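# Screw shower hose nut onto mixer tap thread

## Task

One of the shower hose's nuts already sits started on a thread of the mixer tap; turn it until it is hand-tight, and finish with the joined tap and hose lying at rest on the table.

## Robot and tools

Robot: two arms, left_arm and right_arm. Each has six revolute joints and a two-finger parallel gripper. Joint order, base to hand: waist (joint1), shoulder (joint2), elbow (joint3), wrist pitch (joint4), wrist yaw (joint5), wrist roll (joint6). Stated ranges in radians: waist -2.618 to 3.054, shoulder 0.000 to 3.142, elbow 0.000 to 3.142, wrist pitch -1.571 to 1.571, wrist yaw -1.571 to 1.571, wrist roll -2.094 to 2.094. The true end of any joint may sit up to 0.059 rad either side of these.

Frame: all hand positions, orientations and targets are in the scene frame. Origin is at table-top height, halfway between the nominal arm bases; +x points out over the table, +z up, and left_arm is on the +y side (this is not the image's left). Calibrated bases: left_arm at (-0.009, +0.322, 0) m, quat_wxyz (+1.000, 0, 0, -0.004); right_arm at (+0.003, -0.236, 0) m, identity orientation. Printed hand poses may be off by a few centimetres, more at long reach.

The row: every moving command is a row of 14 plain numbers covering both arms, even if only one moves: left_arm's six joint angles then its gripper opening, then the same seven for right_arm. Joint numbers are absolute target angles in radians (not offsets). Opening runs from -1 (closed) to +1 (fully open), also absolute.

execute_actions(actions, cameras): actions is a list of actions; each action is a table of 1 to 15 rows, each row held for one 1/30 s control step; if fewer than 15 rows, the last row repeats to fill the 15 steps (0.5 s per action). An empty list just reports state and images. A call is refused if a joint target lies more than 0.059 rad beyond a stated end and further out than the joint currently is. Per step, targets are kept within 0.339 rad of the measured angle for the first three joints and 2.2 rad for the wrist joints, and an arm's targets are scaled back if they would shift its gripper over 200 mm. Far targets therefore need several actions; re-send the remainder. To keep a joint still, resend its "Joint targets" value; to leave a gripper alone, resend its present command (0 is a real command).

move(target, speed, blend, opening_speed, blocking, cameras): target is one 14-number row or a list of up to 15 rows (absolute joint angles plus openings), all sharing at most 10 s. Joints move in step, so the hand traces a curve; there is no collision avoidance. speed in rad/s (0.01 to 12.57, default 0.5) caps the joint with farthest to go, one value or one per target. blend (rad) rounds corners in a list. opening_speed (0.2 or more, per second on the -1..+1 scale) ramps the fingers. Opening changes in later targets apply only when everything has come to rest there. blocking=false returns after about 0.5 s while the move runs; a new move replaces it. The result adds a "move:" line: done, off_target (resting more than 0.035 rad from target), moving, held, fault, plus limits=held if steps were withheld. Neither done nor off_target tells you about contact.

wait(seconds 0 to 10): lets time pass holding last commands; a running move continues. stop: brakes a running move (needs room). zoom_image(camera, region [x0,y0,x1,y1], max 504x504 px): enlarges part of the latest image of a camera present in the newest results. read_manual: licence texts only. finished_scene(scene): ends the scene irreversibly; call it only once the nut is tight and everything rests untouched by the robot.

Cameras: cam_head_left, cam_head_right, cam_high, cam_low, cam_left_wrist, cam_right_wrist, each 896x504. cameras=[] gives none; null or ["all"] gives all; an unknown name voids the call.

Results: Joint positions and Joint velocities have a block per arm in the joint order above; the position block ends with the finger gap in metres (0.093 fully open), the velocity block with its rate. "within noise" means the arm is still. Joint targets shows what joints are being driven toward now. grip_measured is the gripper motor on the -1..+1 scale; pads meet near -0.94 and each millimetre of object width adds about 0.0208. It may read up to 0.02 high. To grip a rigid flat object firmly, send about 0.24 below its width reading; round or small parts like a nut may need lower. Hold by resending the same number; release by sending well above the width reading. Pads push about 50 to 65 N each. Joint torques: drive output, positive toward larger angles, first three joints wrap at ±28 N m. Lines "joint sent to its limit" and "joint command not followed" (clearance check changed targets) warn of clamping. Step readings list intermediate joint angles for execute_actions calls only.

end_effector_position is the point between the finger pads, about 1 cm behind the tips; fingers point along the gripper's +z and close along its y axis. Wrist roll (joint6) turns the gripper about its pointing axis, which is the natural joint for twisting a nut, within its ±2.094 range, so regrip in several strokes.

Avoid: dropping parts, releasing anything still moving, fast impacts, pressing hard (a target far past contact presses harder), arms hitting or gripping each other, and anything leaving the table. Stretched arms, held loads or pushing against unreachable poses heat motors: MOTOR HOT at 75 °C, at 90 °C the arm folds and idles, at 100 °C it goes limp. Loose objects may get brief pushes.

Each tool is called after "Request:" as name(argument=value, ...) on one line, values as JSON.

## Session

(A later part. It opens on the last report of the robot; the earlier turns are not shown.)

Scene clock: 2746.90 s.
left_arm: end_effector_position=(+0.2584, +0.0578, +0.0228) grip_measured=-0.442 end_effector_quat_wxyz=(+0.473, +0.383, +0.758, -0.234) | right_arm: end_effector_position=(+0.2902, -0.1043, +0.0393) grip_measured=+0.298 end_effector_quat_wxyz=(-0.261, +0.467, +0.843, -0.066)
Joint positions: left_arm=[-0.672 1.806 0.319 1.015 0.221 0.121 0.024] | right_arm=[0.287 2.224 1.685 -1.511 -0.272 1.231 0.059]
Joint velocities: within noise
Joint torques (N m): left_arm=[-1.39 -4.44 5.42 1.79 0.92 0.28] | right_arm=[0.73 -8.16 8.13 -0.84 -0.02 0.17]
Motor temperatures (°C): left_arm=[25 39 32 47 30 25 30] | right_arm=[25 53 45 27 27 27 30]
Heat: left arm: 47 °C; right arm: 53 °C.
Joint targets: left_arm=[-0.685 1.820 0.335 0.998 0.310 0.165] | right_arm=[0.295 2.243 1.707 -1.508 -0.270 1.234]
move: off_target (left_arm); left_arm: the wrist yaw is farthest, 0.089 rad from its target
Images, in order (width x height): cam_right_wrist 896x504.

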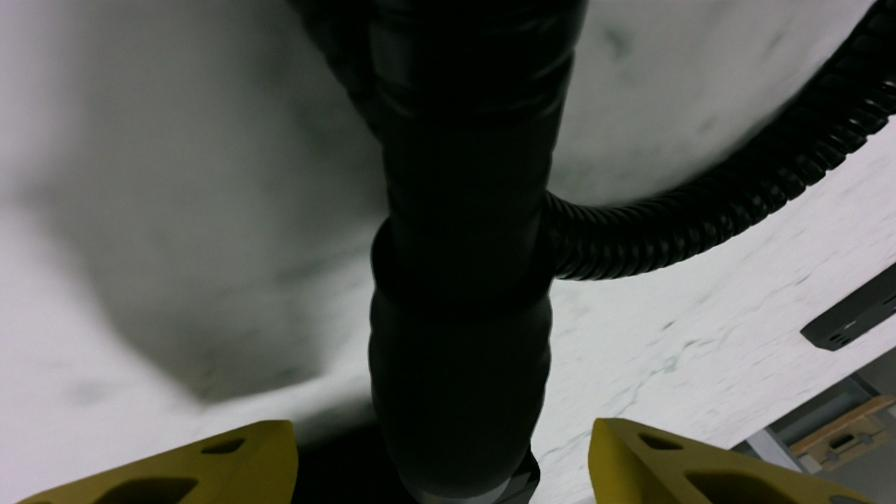

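Request:
move(target=[[-0.675,1.81,0.325,1.01,0.24,0.13,-0.8,0.295,2.243,1.707,-1.508,-0.27,1.234,0.3],[-0.675,1.81,0.325,1.01,0.24,0.13,0.0,0.295,2.243,1.707,-1.508,-0.27,1.234,0.3]], opening_speed=1, speed=0.1, cameras=[])

Request:
move(target=[[-0.672,1.37,0.43,0.46,0.22,0.12,0.0,0.295,2.243,1.707,-1.508,-0.27,1.234,0.3]], speed=0.4, cameras=["cam_left_wrist","cam_right_wrist"])

Scene clock: 2775.43 s.
left_arm: end_effector_position=(+0.2571, +0.0568, +0.0228) grip_measured=-0.003 end_effector_quat_wxyz=(+0.471, +0.384, +0.757, -0.238) | right_arm: end_effector_position=(+0.2902, -0.1043, +0.0393) grip_measured=+0.298 end_effector_quat_wxyz=(-0.261, +0.467, +0.843, -0.066)
Joint positions: left_arm=[-0.672 1.806 0.319 1.014 0.231 0.117 0.045] | right_arm=[0.287 2.224 1.685 -1.511 -0.272 1.231 0.059]
Joint velocities: within noise
Joint torques (N m): left_arm=[-0.35 -5.29 4.52 1.92 0.18 -0.03] | right_arm=[0.76 -8.16 8.12 -0.85 -0.01 0.17]
Motor temperatures (°C): left_arm=[25 39 32 47 30 25 30] | right_arm=[25 56 44 27 27 27 30]
Heat: left arm: 47 °C; right arm: 56 °C.
Joint targets: left_arm=[-0.675 1.810 0.325 1.010 0.240 0.130] | right_arm=[0.295 2.243 1.707 -1.508 -0.270 1.234]
move: done
No camera images: "cameras" was empty.

Scene clock: 2777.57 s.
left_arm: end_effector_position=(+0.2498, +0.0626, +0.0850) grip_measured=-0.003 end_effector_quat_wxyz=(+0.452, +0.387, +0.769, -0.235) | right_arm: end_effector_position=(+0.2902, -0.1043, +0.0393) grip_measured=+0.298 end_effector_quat_wxyz=(-0.261, +0.467, +0.843, -0.066)
Joint positions: left_arm=[-0.672 1.387 0.404 0.466 0.232 0.117 0.045] | right_arm=[0.287 2.224 1.685 -1.511 -0.272 1.231 0.059]
Joint velocities: within noise
Joint torques (N m): left_arm=[-0.02 -5.44 8.76 1.87 0 -0.12] | right_arm=[0.76 -8.16 8.13 -0.85 -0.01 0.17]
Motor temperatures (°C): left_arm=[25 39 32 47 30 25 30] | right_arm=[25 56 44 27 27 27 30]
Heat: left arm: 47 °C; right arm: 56 °C.
Joint targets: left_arm=[-0.672 1.370 0.430 0.460 0.220 0.120] | right_arm=[0.295 2.243 1.707 -1.508 -0.270 1.234]
move: done
Images, in order (width x height): cam_left_wrist 896x504, cam_right_wrist 896x504.

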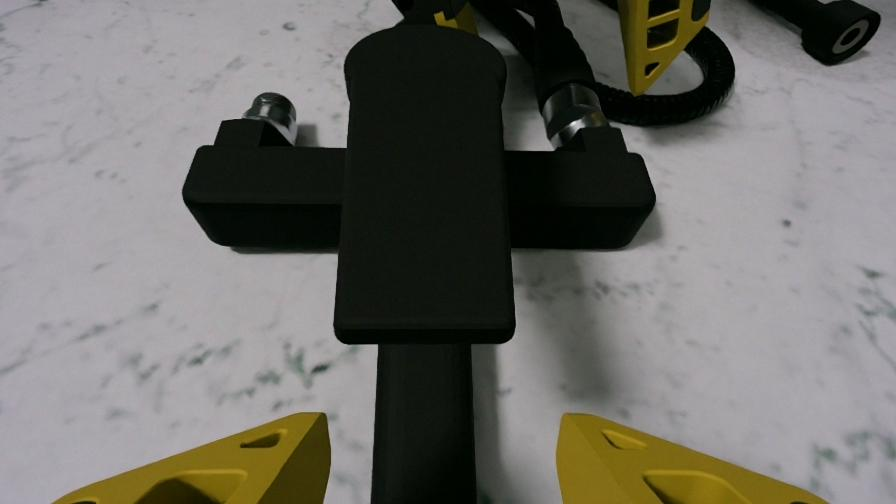

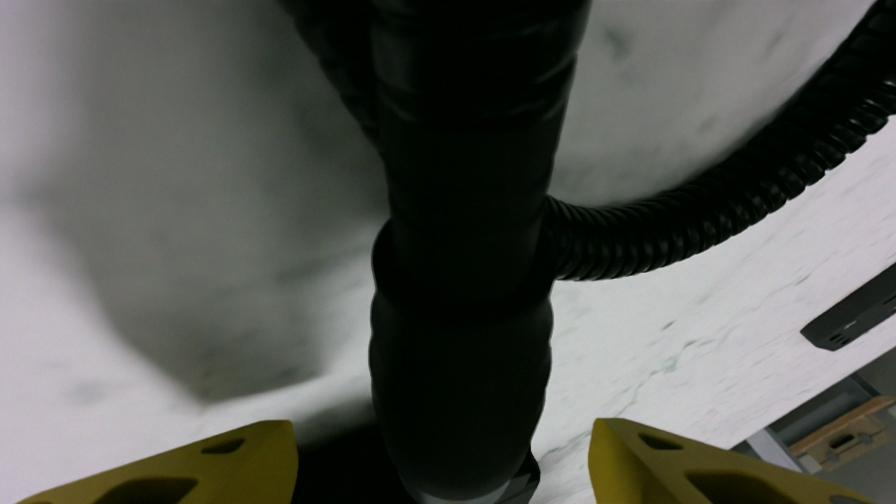

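Request:
zoom_image(camera="cam_left_wrist", region=[500, 40, 660, 180])

Request:
zoom_image(camera="cam_left_wrist", region=[780, 0, 896, 90])

Request:
zoom_image(camera="cam_left_wrist", region=[200, 70, 340, 180])

Scaled by 3.150 from the camera's 896x504 image, which has a finer 1280x720 frame.

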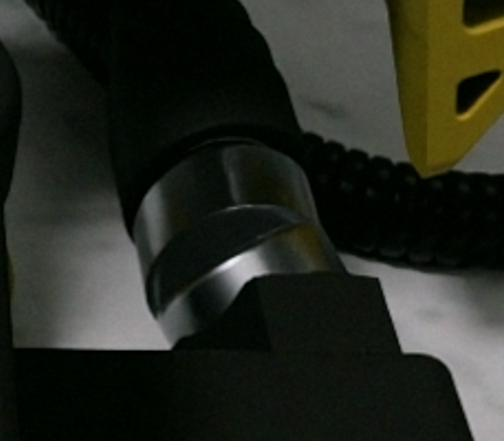

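Scaled by 4.345 from the camera's 896x504 image, which has a finer 1280x720 frame.

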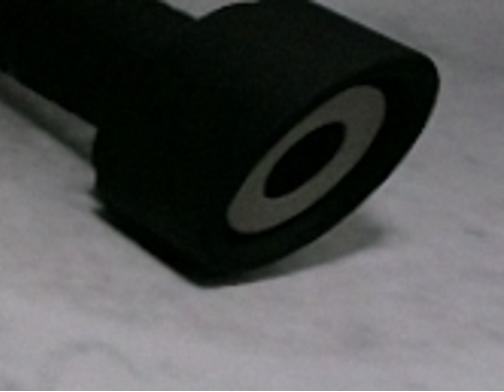

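Scaled by 3.600 from the camera's 896x504 image, which has a finer 1280x720 frame.

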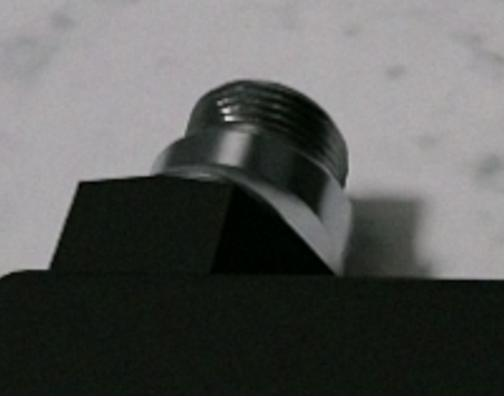

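Request:
move(target=[[-0.9,1.35,0.9,0.0,0.1,0.0,0.0,0.295,2.243,1.707,-1.508,-0.27,1.234,0.3],[-1.062,1.739,1.238,-0.464,-0.083,-0.118,0.0,0.295,2.243,1.707,-1.508,-0.27,1.234,0.3]], speed=[0.8,0.6], cameras=["cam_left_wrist","cam_low"])

Scene clock: 2816.17 s.
left_arm: end_effector_position=(+0.2122, -0.0556, +0.1026) grip_measured=-0.003 end_effector_quat_wxyz=(+0.260, +0.433, +0.853, -0.133) | right_arm: end_effector_position=(+0.2902, -0.1043, +0.0393) grip_measured=+0.298 end_effector_quat_wxyz=(-0.261, +0.467, +0.843, -0.066)
Joint positions: left_arm=[-1.059 1.726 1.203 -0.458 -0.07 -0.107 0.045] | right_arm=[0.287 2.224 1.685 -1.511 -0.272 1.231 0.059]
Joint velocities: within noise
Joint torques (N m): left_arm=[-0.34 -6.95 10.35 1.34 -0.12 -0.26] | right_arm=[0.73 -8.16 8.12 -0.84 -0.02 0.17]
Motor temperatures (°C): left_arm=[25 39 36 45 28 25 29] | right_arm=[25 58 44 27 27 27 29]
Heat: left arm: 45 °C; right arm: 58 °C.
Joint targets: left_arm=[-1.062 1.739 1.238 -0.464 -0.083 -0.118] | right_arm=[0.295 2.243 1.707 -1.508 -0.270 1.234]
move: done
Images, in order (width x height): cam_low 896x504, cam_left_wrist 896x504.

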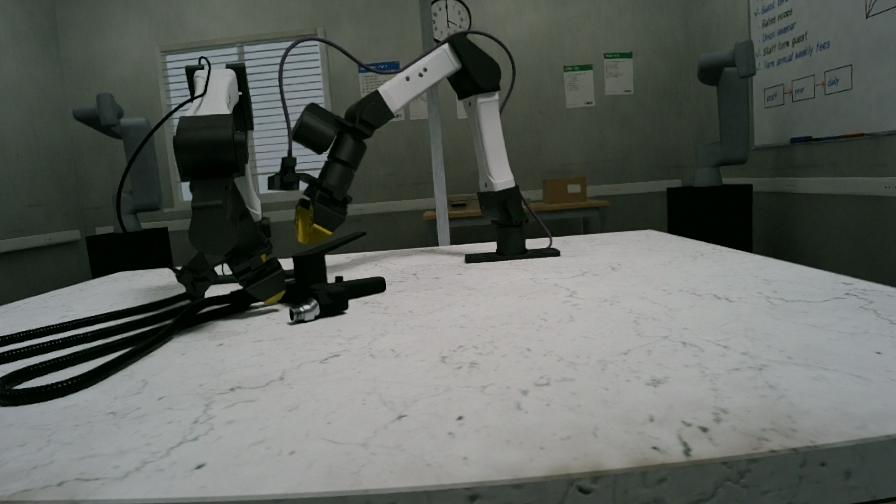

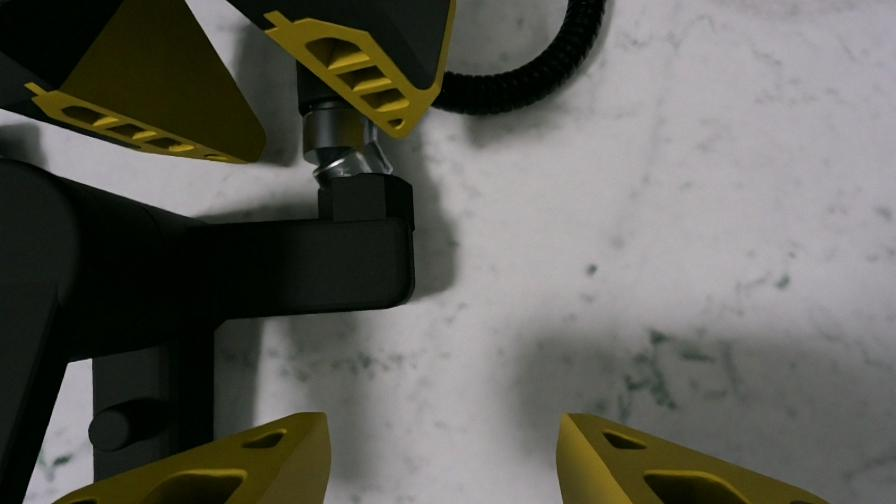

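Request:
zoom_image(camera="cam_left_wrist", region=[270, 70, 420, 200])

Scaled by 3.360 from the camera's 896x504 image, which has a finer 1280x720 frame.

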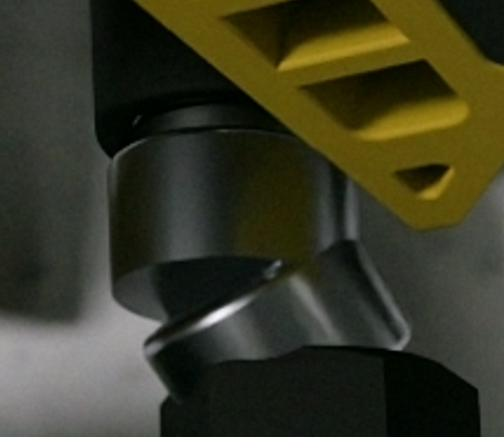

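Request:
move(target=[[-1.062,1.739,1.238,-0.464,-0.083,-0.118,0.0,0.259,2.023,1.497,-1.339,-0.336,1.162,0.3],[-1.062,1.739,1.238,-0.464,-0.083,-0.118,0.0,0.194,1.79,1.195,-1.02,-0.437,1.07,0.3],[-1.062,1.739,1.238,-0.464,-0.083,-0.118,0.0,0.194,1.852,1.164,-0.973,-0.437,1.08,0.3]], speed=[1.0,1.0,0.5], blend=[0.05,0.02,0], cameras=["cam_left_wrist","cam_right_wrist"])

Request:
zoom_image(camera="cam_left_wrist", region=[270, 70, 420, 200])

Request:
zoom_image(camera="cam_left_wrist", region=[295, 90, 405, 190])

Scene clock: 2827.00 s.
left_arm: end_effector_position=(+0.2122, -0.0553, +0.1024) grip_measured=-0.003 end_effector_quat_wxyz=(+0.260, +0.433, +0.853, -0.132) | right_arm: end_effector_position=(+0.2872, -0.1077, +0.0395) grip_measured=+0.298 end_effector_quat_wxyz=(-0.155, +0.429, +0.877, +0.150)
Joint positions: left_arm=[-1.059 1.726 1.203 -0.46 -0.071 -0.107 0.045] | right_arm=[0.197 1.835 1.177 -0.982 -0.431 1.092 0.06]
Joint velocities: within noise
Joint torques (N m): left_arm=[-0.29 -6.95 10.4 1.34 -0.1 -0.25] | right_arm=[-0.18 -5.91 5.42 0.3 -0.2 0.01]
Motor temperatures (°C): left_arm=[25 41 36 44 28 25 29] | right_arm=[25 58 44 27 27 27 29]
Heat: left arm: 44 °C; right arm: 58 °C.
Joint targets: left_arm=[-1.062 1.739 1.238 -0.464 -0.083 -0.118] | right_arm=[0.194 1.852 1.164 -0.973 -0.437 1.080]
move: done
Images, in order (width x height): cam_left_wrist 896x504, cam_right_wrist 896x504.

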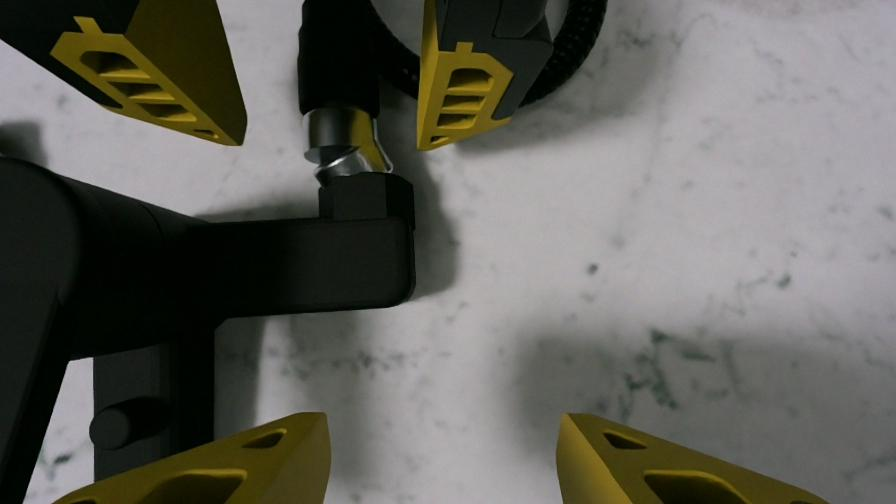

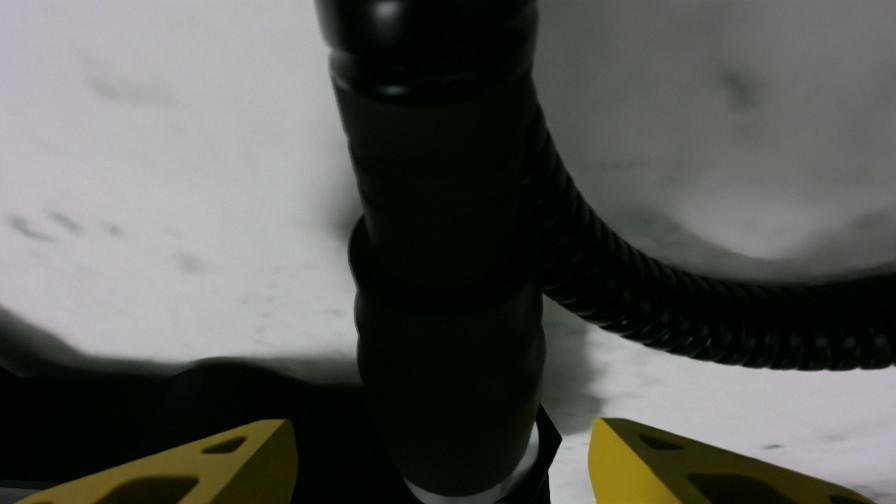

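Scaled by 3.360 from the camera's 896x504 image, which has a finer 1280x720 frame.

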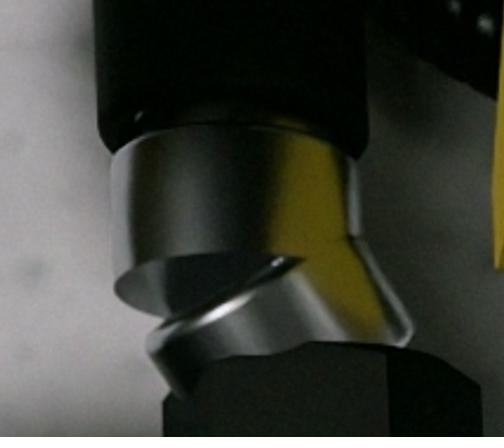

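Scaled by 4.582 from the camera's 896x504 image, which has a finer 1280x720 frame.

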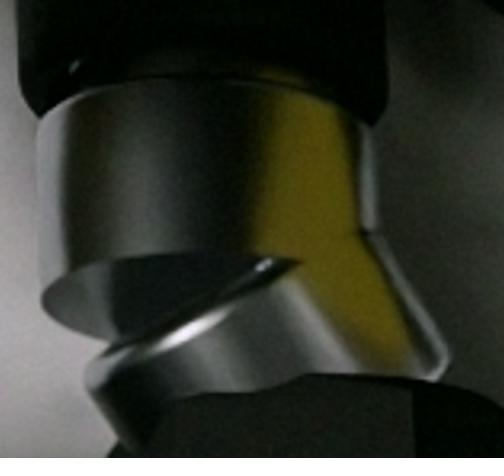

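Request:
move(target=[[-1.062,1.739,1.238,-0.464,-0.083,-0.118,0.0,0.19,1.79,1.195,-1.03,-0.437,1.07,0.3],[-1.062,1.739,1.238,-0.464,-0.083,-0.118,0.0,0.152,1.805,1.202,-1.035,-0.438,1.022,0.2],[-1.062,1.739,1.238,-0.464,-0.083,-0.118,0.0,0.153,1.872,1.171,-0.985,-0.438,1.03,0.2]], speed=[0.6,0.6,0.5], blend=[0.01,0.02,0], cameras=["cam_left_wrist","cam_right_wrist"])

Request:
zoom_image(camera="cam_left_wrist", region=[270, 70, 420, 200])

Scene clock: 2848.63 s.
left_arm: end_effector_position=(+0.2122, -0.0553, +0.1024) grip_measured=-0.003 end_effector_quat_wxyz=(+0.260, +0.433, +0.853, -0.132) | right_arm: end_effector_position=(+0.2882, -0.1205, +0.0343) grip_measured=+0.202 end_effector_quat_wxyz=(-0.161, +0.426, +0.878, +0.150)
Joint positions: left_arm=[-1.059 1.726 1.203 -0.46 -0.071 -0.107 0.045] | right_arm=[0.153 1.855 1.177 -0.994 -0.434 1.034 0.055]
Joint velocities: within noise
Joint torques (N m): left_arm=[-0.35 -6.89 10.43 1.35 -0.11 -0.26] | right_arm=[0.05 -6 5.97 0.21 -0.19 0.08]
Motor temperatures (°C): left_arm=[25 43 37 43 28 25 28] | right_arm=[25 55 43 27 27 27 29]
Heat: left arm: 43 °C; right arm: 55 °C.
Joint targets: left_arm=[-1.062 1.739 1.238 -0.464 -0.083 -0.118] | right_arm=[0.153 1.872 1.171 -0.985 -0.438 1.030]
move: done; blend cut to 0 rad at target 2
Images, in order (width x height): cam_left_wrist 896x504, cam_right_wrist 896x504.

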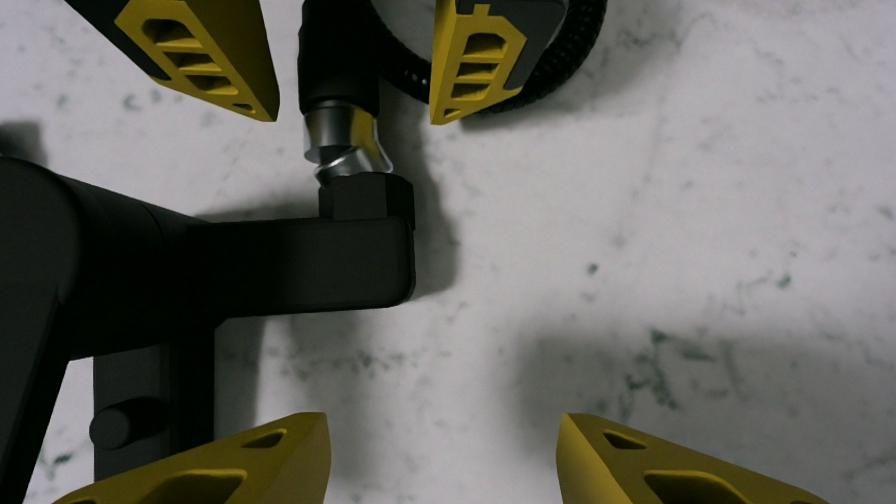

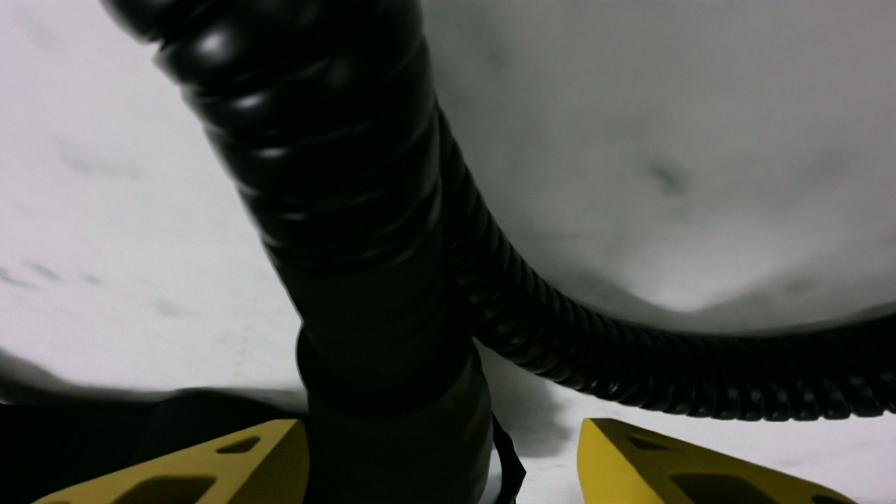

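Scaled by 3.360 from the camera's 896x504 image, which has a finer 1280x720 frame.

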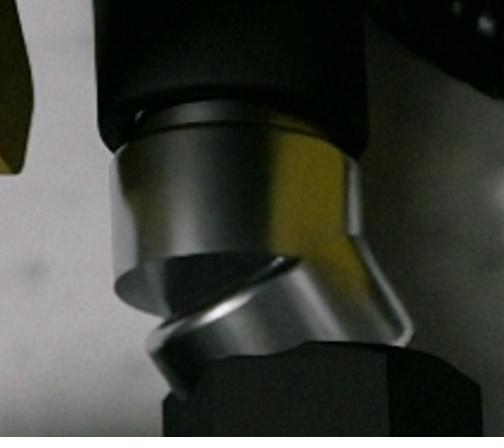

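Request:
move(target=[[-1.062,1.739,1.238,-0.464,-0.083,-0.118,0.0,0.171,1.899,1.236,-1.003,-0.432,1.056,0.2],[-1.062,1.739,1.238,-0.464,-0.083,-0.118,0.0,0.171,1.899,1.236,-1.003,-0.432,1.056,-0.8]], speed=[0.5,0.5], opening_speed=2.5, cameras=["cam_left_wrist","cam_right_wrist"])

Request:
zoom_image(camera="cam_left_wrist", region=[270, 70, 420, 200])

Request:
move(target=[[-1.062,1.739,1.238,-0.464,-0.083,-0.118,0.0,0.206,1.994,1.378,-1.147,-0.371,1.1,-0.8],[-1.062,1.739,1.238,-0.464,-0.083,-0.118,0.0,0.246,2.157,1.59,-1.364,-0.297,1.166,-0.8]], speed=[0.5,0.5], blend=[0.05,0], cameras=["cam_left_wrist","cam_right_wrist"])

Request:
zoom_image(camera="cam_left_wrist", region=[270, 70, 420, 200])

Scene clock: 2872.20 s.
left_arm: end_effector_position=(+0.2122, -0.0553, +0.1024) grip_measured=-0.003 end_effector_quat_wxyz=(+0.260, +0.433, +0.853, -0.132) | right_arm: end_effector_position=(+0.2930, -0.1170, +0.0342) grip_measured=-0.557 end_effector_quat_wxyz=(-0.164, +0.425, +0.878, +0.144)
Joint positions: left_arm=[-1.059 1.726 1.203 -0.46 -0.071 -0.107 0.045] | right_arm=[0.165 1.882 1.214 -1.011 -0.427 1.044 0.018]
Joint velocities: within noise
Joint torques (N m): left_arm=[-0.35 -6.95 10.44 1.34 -0.11 -0.25] | right_arm=[0.55 -6.17 8.72 0.18 -0.19 0.24]
Motor temperatures (°C): left_arm=[25 44 38 43 28 25 28] | right_arm=[25 54 42 27 27 27 29]
Heat: left arm: 44 °C; right arm: 54 °C.
Joint targets: left_arm=[-1.062 1.739 1.238 -0.464 -0.083 -0.118] | right_arm=[0.171 1.899 1.236 -1.003 -0.432 1.056]
move: done
Images, in order (width x height): cam_left_wrist 896x504, cam_right_wrist 896x504.

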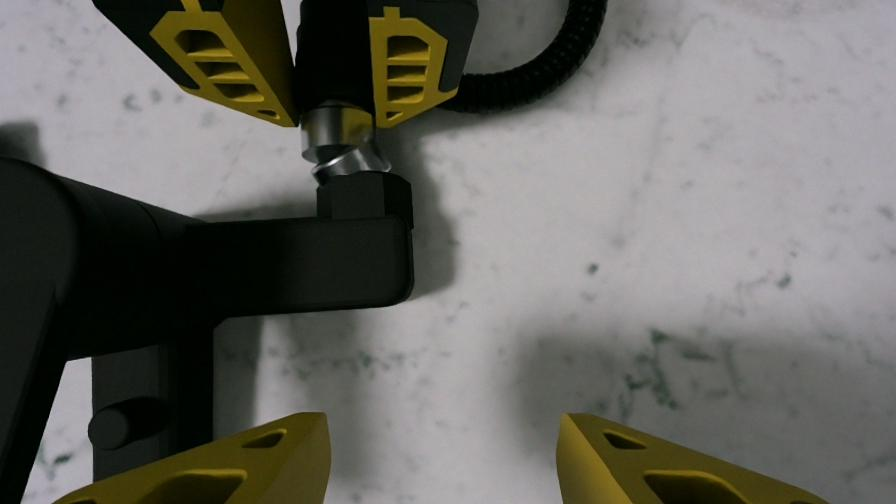

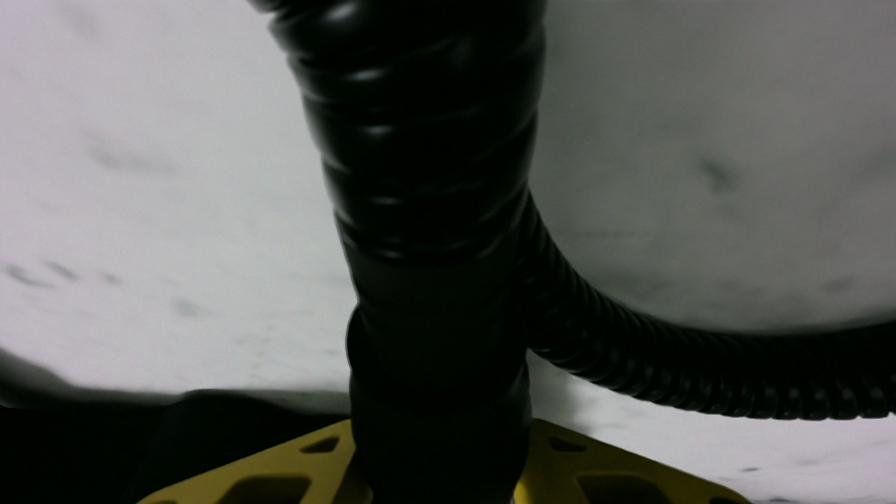

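Scaled by 3.360 from the camera's 896x504 image, which has a finer 1280x720 frame.

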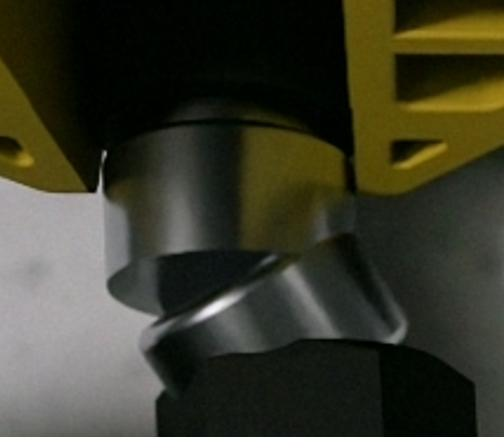

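Scene clock: 2873.47 s.
left_arm: end_effector_position=(+0.2122, -0.0553, +0.1024) grip_measured=-0.003 end_effector_quat_wxyz=(+0.260, +0.433, +0.853, -0.132) | right_arm: end_effector_position=(+0.2935, -0.1144, +0.0352) grip_measured=-0.544 end_effector_quat_wxyz=(-0.239, +0.452, +0.859, -0.010)
Joint positions: left_arm=[-1.059 1.726 1.203 -0.46 -0.071 -0.107 0.045] | right_arm=[0.24 2.137 1.56 -1.38 -0.297 1.15 0.019]
Joint velocities: within noise
Joint torques (N m): left_arm=[-0.28 -6.98 10.37 1.36 -0.11 -0.25] | right_arm=[0.55 -7.56 9.07 -0.46 -0.07 0.28]
Motor temperatures (°C): left_arm=[25 44 38 43 27 25 28] | right_arm=[25 54 43 27 27 27 30]
Heat: left arm: 44 °C; right arm: 54 °C.
Joint targets: left_arm=[-1.062 1.739 1.238 -0.464 -0.083 -0.118] | right_arm=[0.246 2.157 1.590 -1.364 -0.297 1.166]
move: done
Images, in order (width x height): cam_left_wrist 896x504, cam_right_wrist 896x504.

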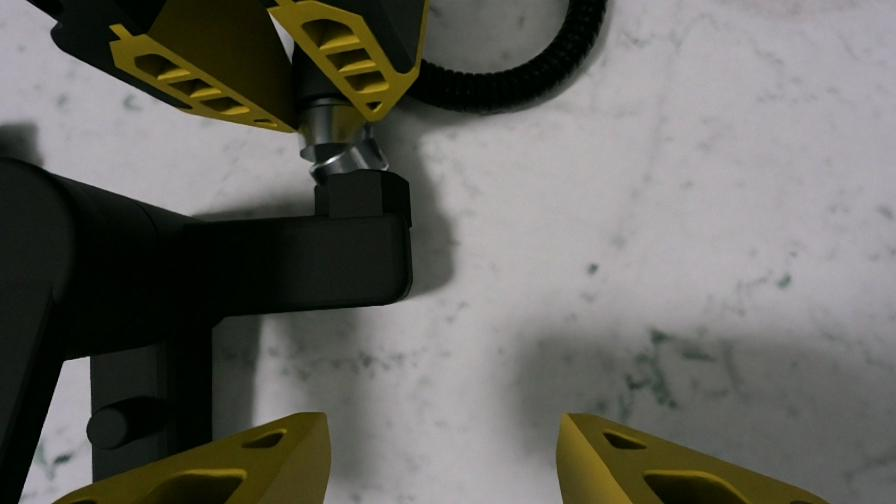

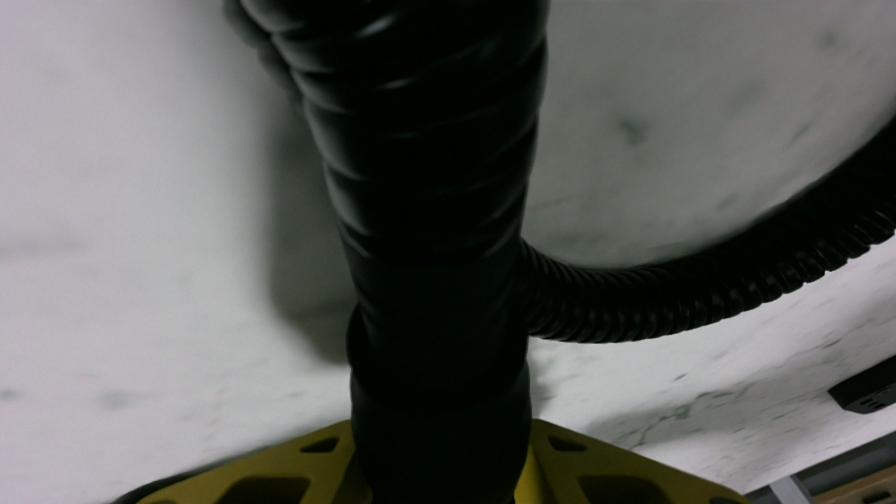

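Scaled by 3.360 from the camera's 896x504 image, which has a finer 1280x720 frame.

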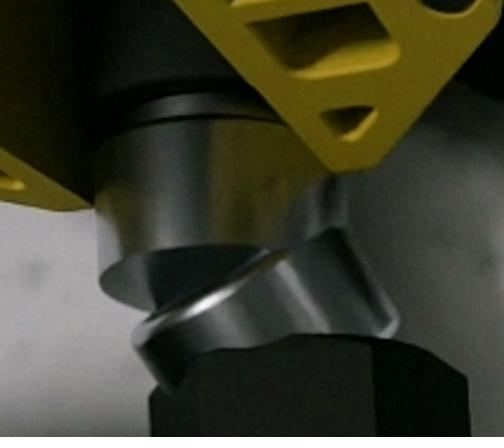

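Request:
move(target=[[-1.062,1.739,1.238,-0.464,-0.083,-0.118,0.0,0.269,2.273,1.738,-1.511,-0.256,1.211,-0.8],[-1.062,1.739,1.238,-0.464,-0.083,-0.118,0.0,0.269,2.273,1.738,-1.511,-0.256,1.211,0.3],[-1.062,1.739,1.238,-0.464,-0.083,-0.118,0.0,0.23,2.05,1.5,-1.33,-0.32,1.13,0.3],[-1.062,1.739,1.238,-0.464,-0.083,-0.118,0.0,0.163,1.84,1.233,-1.045,-0.438,1.04,0.3],[-1.062,1.739,1.238,-0.464,-0.083,-0.118,0.0,0.165,1.897,1.2,-1.0,-0.436,1.05,0.3]], speed=[1.0,0.8,1.3,1.3,0.6], blend=[0,0,0.05,0.02,0], opening_speed=5, cameras=["cam_left_wrist","cam_right_wrist"])

Request:
zoom_image(camera="cam_left_wrist", region=[270, 70, 420, 200])

Scene clock: 2882.13 s.
left_arm: end_effector_position=(+0.2122, -0.0553, +0.1024) grip_measured=-0.003 end_effector_quat_wxyz=(+0.260, +0.433, +0.853, -0.132) | right_arm: end_effector_position=(+0.2933, -0.1168, +0.0347) grip_measured=+0.298 end_effector_quat_wxyz=(-0.165, +0.433, +0.874, +0.144)
Joint positions: left_arm=[-1.059 1.726 1.203 -0.46 -0.071 -0.107 0.045] | right_arm=[0.165 1.88 1.213 -1.01 -0.43 1.062 0.06]
Joint velocities: within noise
Joint torques (N m): left_arm=[-0.35 -7.02 10.44 1.34 -0.12 -0.24] | right_arm=[0.12 -6.17 5.34 0.2 -0.2 0.01]
Motor temperatures (°C): left_arm=[25 44 38 42 27 25 28] | right_arm=[25 54 43 27 27 27 30]
Heat: left arm: 44 °C; right arm: 54 °C.
Joint targets: left_arm=[-1.062 1.739 1.238 -0.464 -0.083 -0.118] | right_arm=[0.165 1.897 1.200 -1.000 -0.436 1.050]
move: done
Images, in order (width x height): cam_left_wrist 896x504, cam_right_wrist 896x504.

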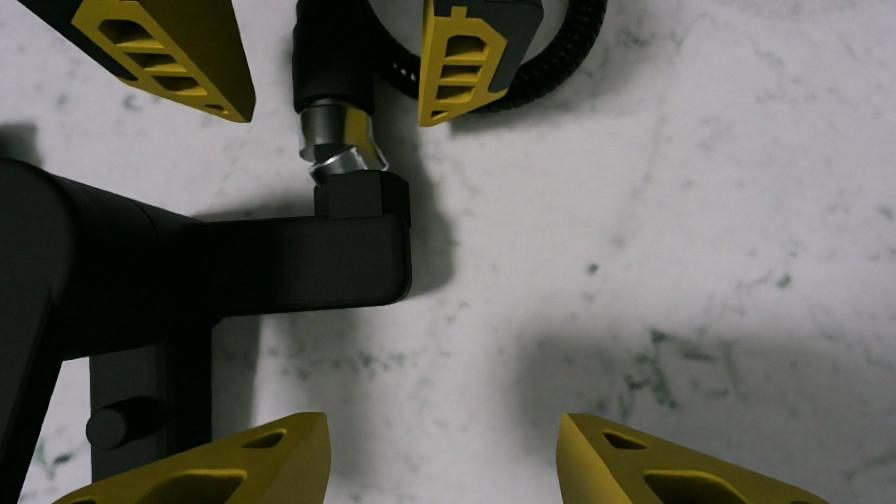

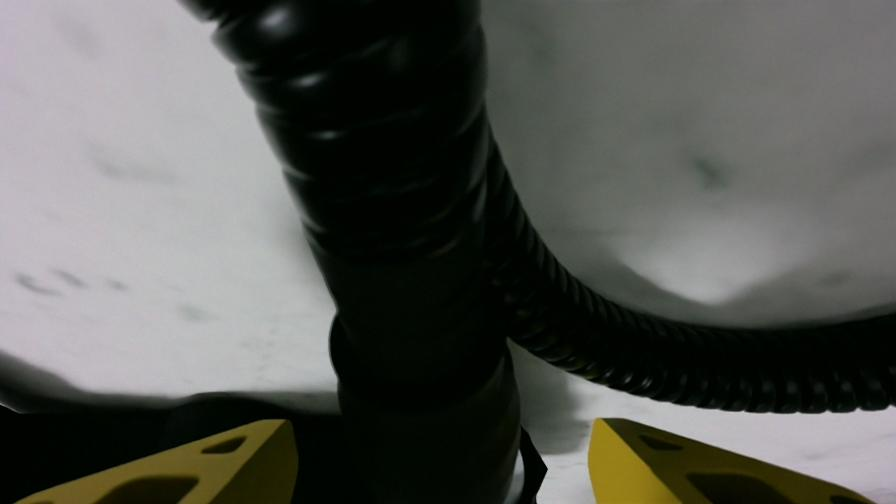

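Scaled by 3.360 from the camera's 896x504 image, which has a finer 1280x720 frame.

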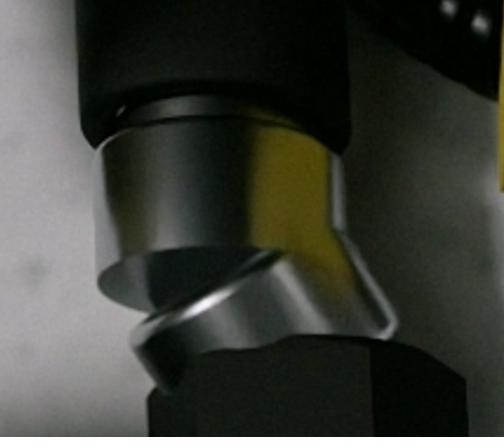

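Request:
move(target=[[-1.062,1.739,1.238,-0.464,-0.083,-0.118,0.0,0.165,1.897,1.2,-1.0,-0.436,1.05,-0.8],[-1.062,1.739,1.238,-0.464,-0.083,-0.118,0.0,0.206,1.994,1.378,-1.147,-0.371,1.1,-0.8],[-1.062,1.739,1.238,-0.464,-0.083,-0.118,0.0,0.246,2.157,1.59,-1.364,-0.297,1.166,-0.8],[-1.062,1.739,1.238,-0.464,-0.083,-0.118,0.0,0.269,2.273,1.738,-1.511,-0.256,1.211,-0.8],[-1.062,1.739,1.238,-0.464,-0.083,-0.118,0.0,0.269,2.273,1.738,-1.511,-0.256,1.211,0.3],[-1.062,1.739,1.238,-0.464,-0.083,-0.118,0.0,0.23,2.05,1.5,-1.33,-0.32,1.13,0.3],[-1.062,1.739,1.238,-0.464,-0.083,-0.118,0.0,0.163,1.84,1.233,-1.045,-0.438,1.04,0.3],[-1.062,1.739,1.238,-0.464,-0.083,-0.118,0.0,0.165,1.897,1.2,-1.0,-0.436,1.05,0.3]], speed=[0.5,1.0,1.0,1.0,0.8,1.3,1.3,0.6], blend=[0,0.05,0.05,0,0,0.05,0.02,0], opening_speed=5, cameras=[])

Request:
move(target=[[-1.062,1.739,1.238,-0.464,-0.083,-0.118,0.0,0.165,1.897,1.2,-1.0,-0.436,1.05,-0.8],[-1.062,1.739,1.238,-0.464,-0.083,-0.118,0.0,0.206,1.994,1.378,-1.147,-0.371,1.1,-0.8],[-1.062,1.739,1.238,-0.464,-0.083,-0.118,0.0,0.246,2.157,1.59,-1.364,-0.297,1.166,-0.8],[-1.062,1.739,1.238,-0.464,-0.083,-0.118,0.0,0.269,2.273,1.738,-1.511,-0.256,1.211,-0.8],[-1.062,1.739,1.238,-0.464,-0.083,-0.118,0.0,0.269,2.273,1.738,-1.511,-0.256,1.211,0.3],[-1.062,1.739,1.238,-0.464,-0.083,-0.118,0.0,0.23,2.05,1.5,-1.33,-0.32,1.13,0.3],[-1.062,1.739,1.238,-0.464,-0.083,-0.118,0.0,0.163,1.84,1.233,-1.045,-0.438,1.04,0.3],[-1.062,1.739,1.238,-0.464,-0.083,-0.118,0.0,0.165,1.897,1.2,-1.0,-0.436,1.05,0.3]], speed=[0.5,1.0,1.0,1.0,0.8,1.3,1.3,0.6], blend=[0,0.05,0.05,0,0,0.05,0.02,0], opening_speed=5, cameras=["cam_left_wrist","cam_right_wrist"])

Request:
zoom_image(camera="cam_left_wrist", region=[270, 70, 420, 200])

Request:
move(target=[[-1.062,1.739,1.238,-0.464,-0.083,-0.118,0.0,0.165,1.897,1.2,-1.0,-0.436,1.05,-0.8],[-1.062,1.739,1.238,-0.464,-0.083,-0.118,0.0,0.206,1.994,1.378,-1.147,-0.371,1.1,-0.8],[-1.062,1.739,1.238,-0.464,-0.083,-0.118,0.0,0.246,2.157,1.59,-1.364,-0.297,1.166,-0.8],[-1.062,1.739,1.238,-0.464,-0.083,-0.118,0.0,0.269,2.273,1.738,-1.511,-0.256,1.211,-0.8],[-1.062,1.739,1.238,-0.464,-0.083,-0.118,0.0,0.269,2.273,1.738,-1.511,-0.256,1.211,0.3],[-1.062,1.739,1.238,-0.464,-0.083,-0.118,0.0,0.23,2.05,1.5,-1.33,-0.32,1.13,0.3],[-1.062,1.739,1.238,-0.464,-0.083,-0.118,0.0,0.163,1.84,1.233,-1.045,-0.438,1.04,0.3],[-1.062,1.739,1.238,-0.464,-0.083,-0.118,0.0,0.165,1.897,1.2,-1.0,-0.436,1.05,0.3]], speed=[0.5,1.0,1.0,1.0,0.8,1.3,1.3,0.6], blend=[0,0.05,0.05,0,0,0.05,0.02,0], opening_speed=5, cameras=[])

Request:
move(target=[[-1.062,1.739,1.238,-0.464,-0.083,-0.118,0.0,0.165,1.897,1.2,-1.0,-0.436,1.05,-0.8],[-1.062,1.739,1.238,-0.464,-0.083,-0.118,0.0,0.206,1.994,1.378,-1.147,-0.371,1.1,-0.8],[-1.062,1.739,1.238,-0.464,-0.083,-0.118,0.0,0.246,2.157,1.59,-1.364,-0.297,1.166,-0.8],[-1.062,1.739,1.238,-0.464,-0.083,-0.118,0.0,0.269,2.273,1.738,-1.511,-0.256,1.211,-0.8],[-1.062,1.739,1.238,-0.464,-0.083,-0.118,0.0,0.269,2.273,1.738,-1.511,-0.256,1.211,0.3],[-1.062,1.739,1.238,-0.464,-0.083,-0.118,0.0,0.23,2.05,1.5,-1.33,-0.32,1.13,0.3],[-1.062,1.739,1.238,-0.464,-0.083,-0.118,0.0,0.163,1.84,1.233,-1.045,-0.438,1.04,0.3],[-1.062,1.739,1.238,-0.464,-0.083,-0.118,0.0,0.165,1.897,1.2,-1.0,-0.436,1.05,0.3]], speed=[0.5,1.0,1.0,1.0,0.8,1.3,1.3,0.6], blend=[0,0.05,0.05,0,0,0.05,0.02,0], opening_speed=5, cameras=["cam_left_wrist","cam_right_wrist"])

Request:
zoom_image(camera="cam_left_wrist", region=[270, 70, 420, 200])

Scene clock: 2918.50 s.
left_arm: end_effector_position=(+0.2122, -0.0553, +0.1024) grip_measured=-0.003 end_effector_quat_wxyz=(+0.260, +0.433, +0.853, -0.132) | right_arm: end_effector_position=(+0.2933, -0.1169, +0.0346) grip_measured=+0.298 end_effector_quat_wxyz=(-0.165, +0.434, +0.874, +0.144)
Joint positions: left_arm=[-1.059 1.726 1.203 -0.46 -0.071 -0.107 0.045] | right_arm=[0.164 1.88 1.213 -1.01 -0.43 1.062 0.06]
Joint velocities: within noise
Joint torques (N m): left_arm=[-0.34 -6.98 10.41 1.36 -0.11 -0.25] | right_arm=[0.14 -6.2 5.37 0.19 -0.2 0]
Motor temperatures (°C): left_arm=[25 45 40 42 27 25 28] | right_arm=[25 52 42 26 27 27 30]
Heat: left arm: 45 °C; right arm: 52 °C.
Joint targets: left_arm=[-1.062 1.739 1.238 -0.464 -0.083 -0.118] | right_arm=[0.165 1.897 1.200 -1.000 -0.436 1.050]
move: done
No camera images: "cameras" was empty.

Scene clock: 2922.90 s.
left_arm: end_effector_position=(+0.2121, -0.0553, +0.1024) grip_measured=-0.003 end_effector_quat_wxyz=(+0.260, +0.433, +0.853, -0.132) | right_arm: end_effector_position=(+0.2933, -0.1169, +0.0346) grip_measured=+0.298 end_effector_quat_wxyz=(-0.165, +0.434, +0.874, +0.144)
Joint positions: left_arm=[-1.059 1.726 1.203 -0.46 -0.071 -0.107 0.045] | right_arm=[0.164 1.88 1.213 -1.01 -0.43 1.062 0.06]
Joint velocities: within noise
Joint torques (N m): left_arm=[-0.32 -6.94 10.37 1.35 -0.11 -0.26] | right_arm=[0.16 -6.2 5.37 0.19 -0.21 0.01]
Motor temperatures (°C): left_arm=[25 45 40 42 27 25 28] | right_arm=[25 52 42 26 27 27 30]
Heat: left arm: 45 °C; right arm: 52 °C.
Joint targets: left_arm=[-1.062 1.739 1.238 -0.464 -0.083 -0.118] | right_arm=[0.165 1.897 1.200 -1.000 -0.436 1.050]
move: done
Images, in order (width x height): cam_left_wrist 896x504, cam_right_wrist 896x504.

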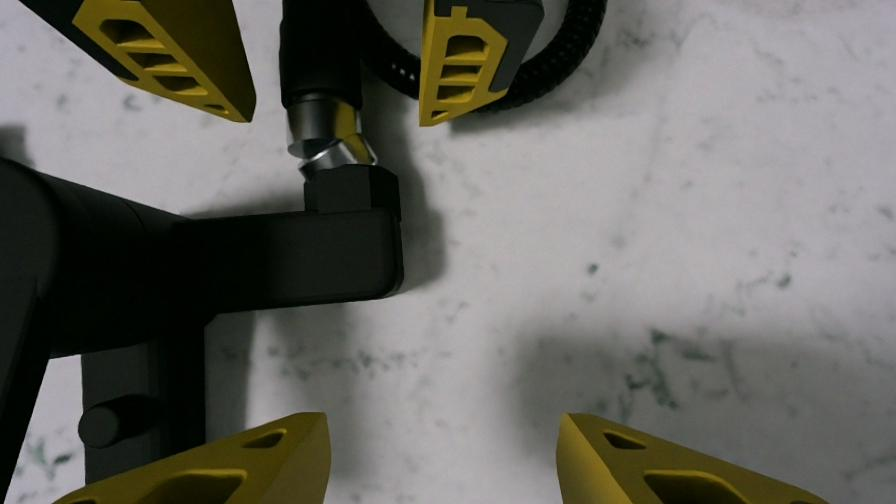

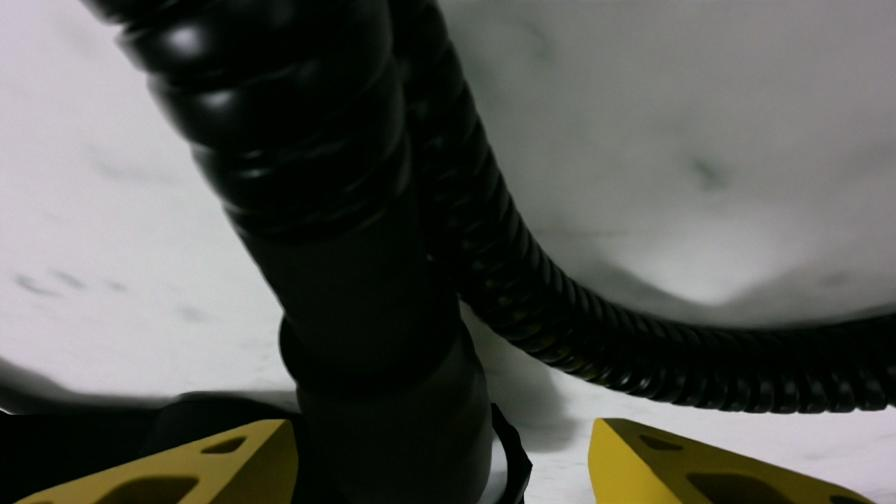

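Scaled by 3.360 from the camera's 896x504 image, which has a finer 1280x720 frame.

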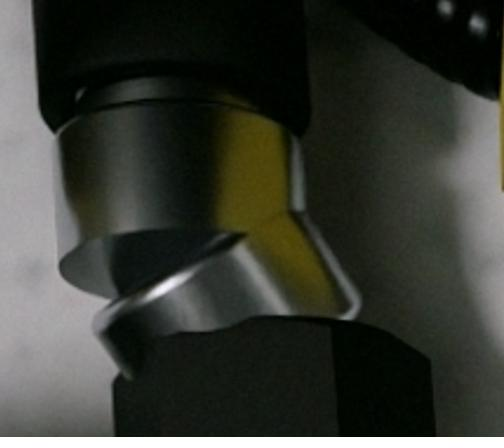

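Scene clock: 2927.30 s.
left_arm: end_effector_position=(+0.2121, -0.0553, +0.1024) grip_measured=-0.003 end_effector_quat_wxyz=(+0.260, +0.433, +0.853, -0.132) | right_arm: end_effector_position=(+0.2933, -0.1171, +0.0346) grip_measured=+0.298 end_effector_quat_wxyz=(-0.165, +0.434, +0.874, +0.144)
Joint positions: left_arm=[-1.059 1.726 1.203 -0.46 -0.071 -0.107 0.045] | right_arm=[0.164 1.88 1.213 -1.01 -0.43 1.062 0.06]
Joint velocities: within noise
Joint torques (N m): left_arm=[-0.34 -7.01 10.44 1.35 -0.11 -0.25] | right_arm=[0.17 -6.19 5.34 0.21 -0.19 0.01]
Motor temperatures (°C): left_arm=[25 45 40 42 27 25 28] | right_arm=[25 53 42 26 27 27 30]
Heat: left arm: 45 °C; right arm: 53 °C.
Joint targets: left_arm=[-1.062 1.739 1.238 -0.464 -0.083 -0.118] | right_arm=[0.165 1.897 1.200 -1.000 -0.436 1.050]
move: done
No camera images: "cameras" was empty.

Scene clock: 2931.70 s.
left_arm: end_effector_position=(+0.2121, -0.0553, +0.1024) grip_measured=-0.003 end_effector_quat_wxyz=(+0.260, +0.433, +0.853, -0.132) | right_arm: end_effector_position=(+0.2933, -0.1169, +0.0346) grip_measured=+0.298 end_effector_quat_wxyz=(-0.165, +0.434, +0.874, +0.144)
Joint positions: left_arm=[-1.059 1.726 1.203 -0.46 -0.071 -0.107 0.045] | right_arm=[0.164 1.88 1.213 -1.01 -0.43 1.062 0.06]
Joint velocities: within noise
Joint torques (N m): left_arm=[-0.32 -6.97 10.36 1.35 -0.12 -0.26] | right_arm=[0.14 -6.2 5.37 0.21 -0.2 0.01]
Motor temperatures (°C): left_arm=[25 45 41 42 27 25 28] | right_arm=[25 53 42 26 27 27 30]
Heat: left arm: 45 °C; right arm: 53 °C.
Joint targets: left_arm=[-1.062 1.739 1.238 -0.464 -0.083 -0.118] | right_arm=[0.165 1.897 1.200 -1.000 -0.436 1.050]
move: done
Images, in order (width x height): cam_left_wrist 896x504, cam_right_wrist 896x504.

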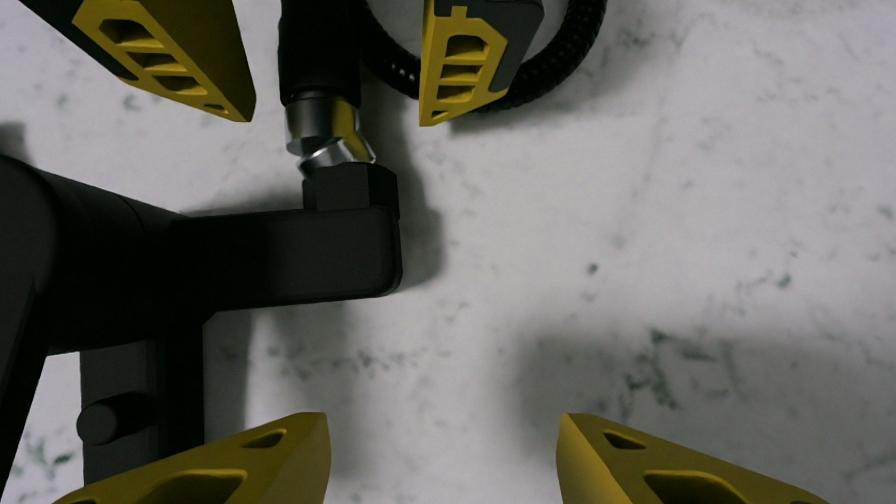

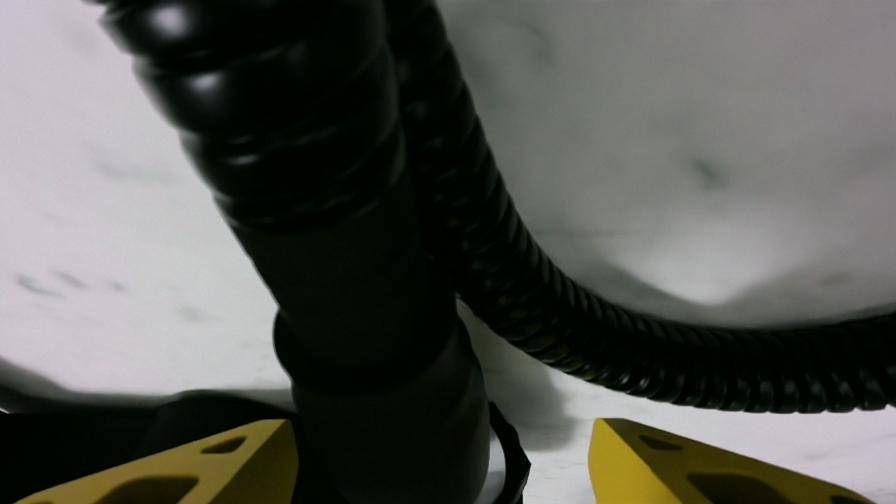

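Scaled by 3.360 from the camera's 896x504 image, which has a finer 1280x720 frame.

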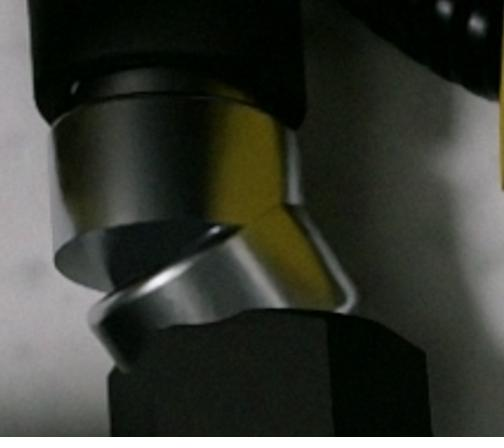

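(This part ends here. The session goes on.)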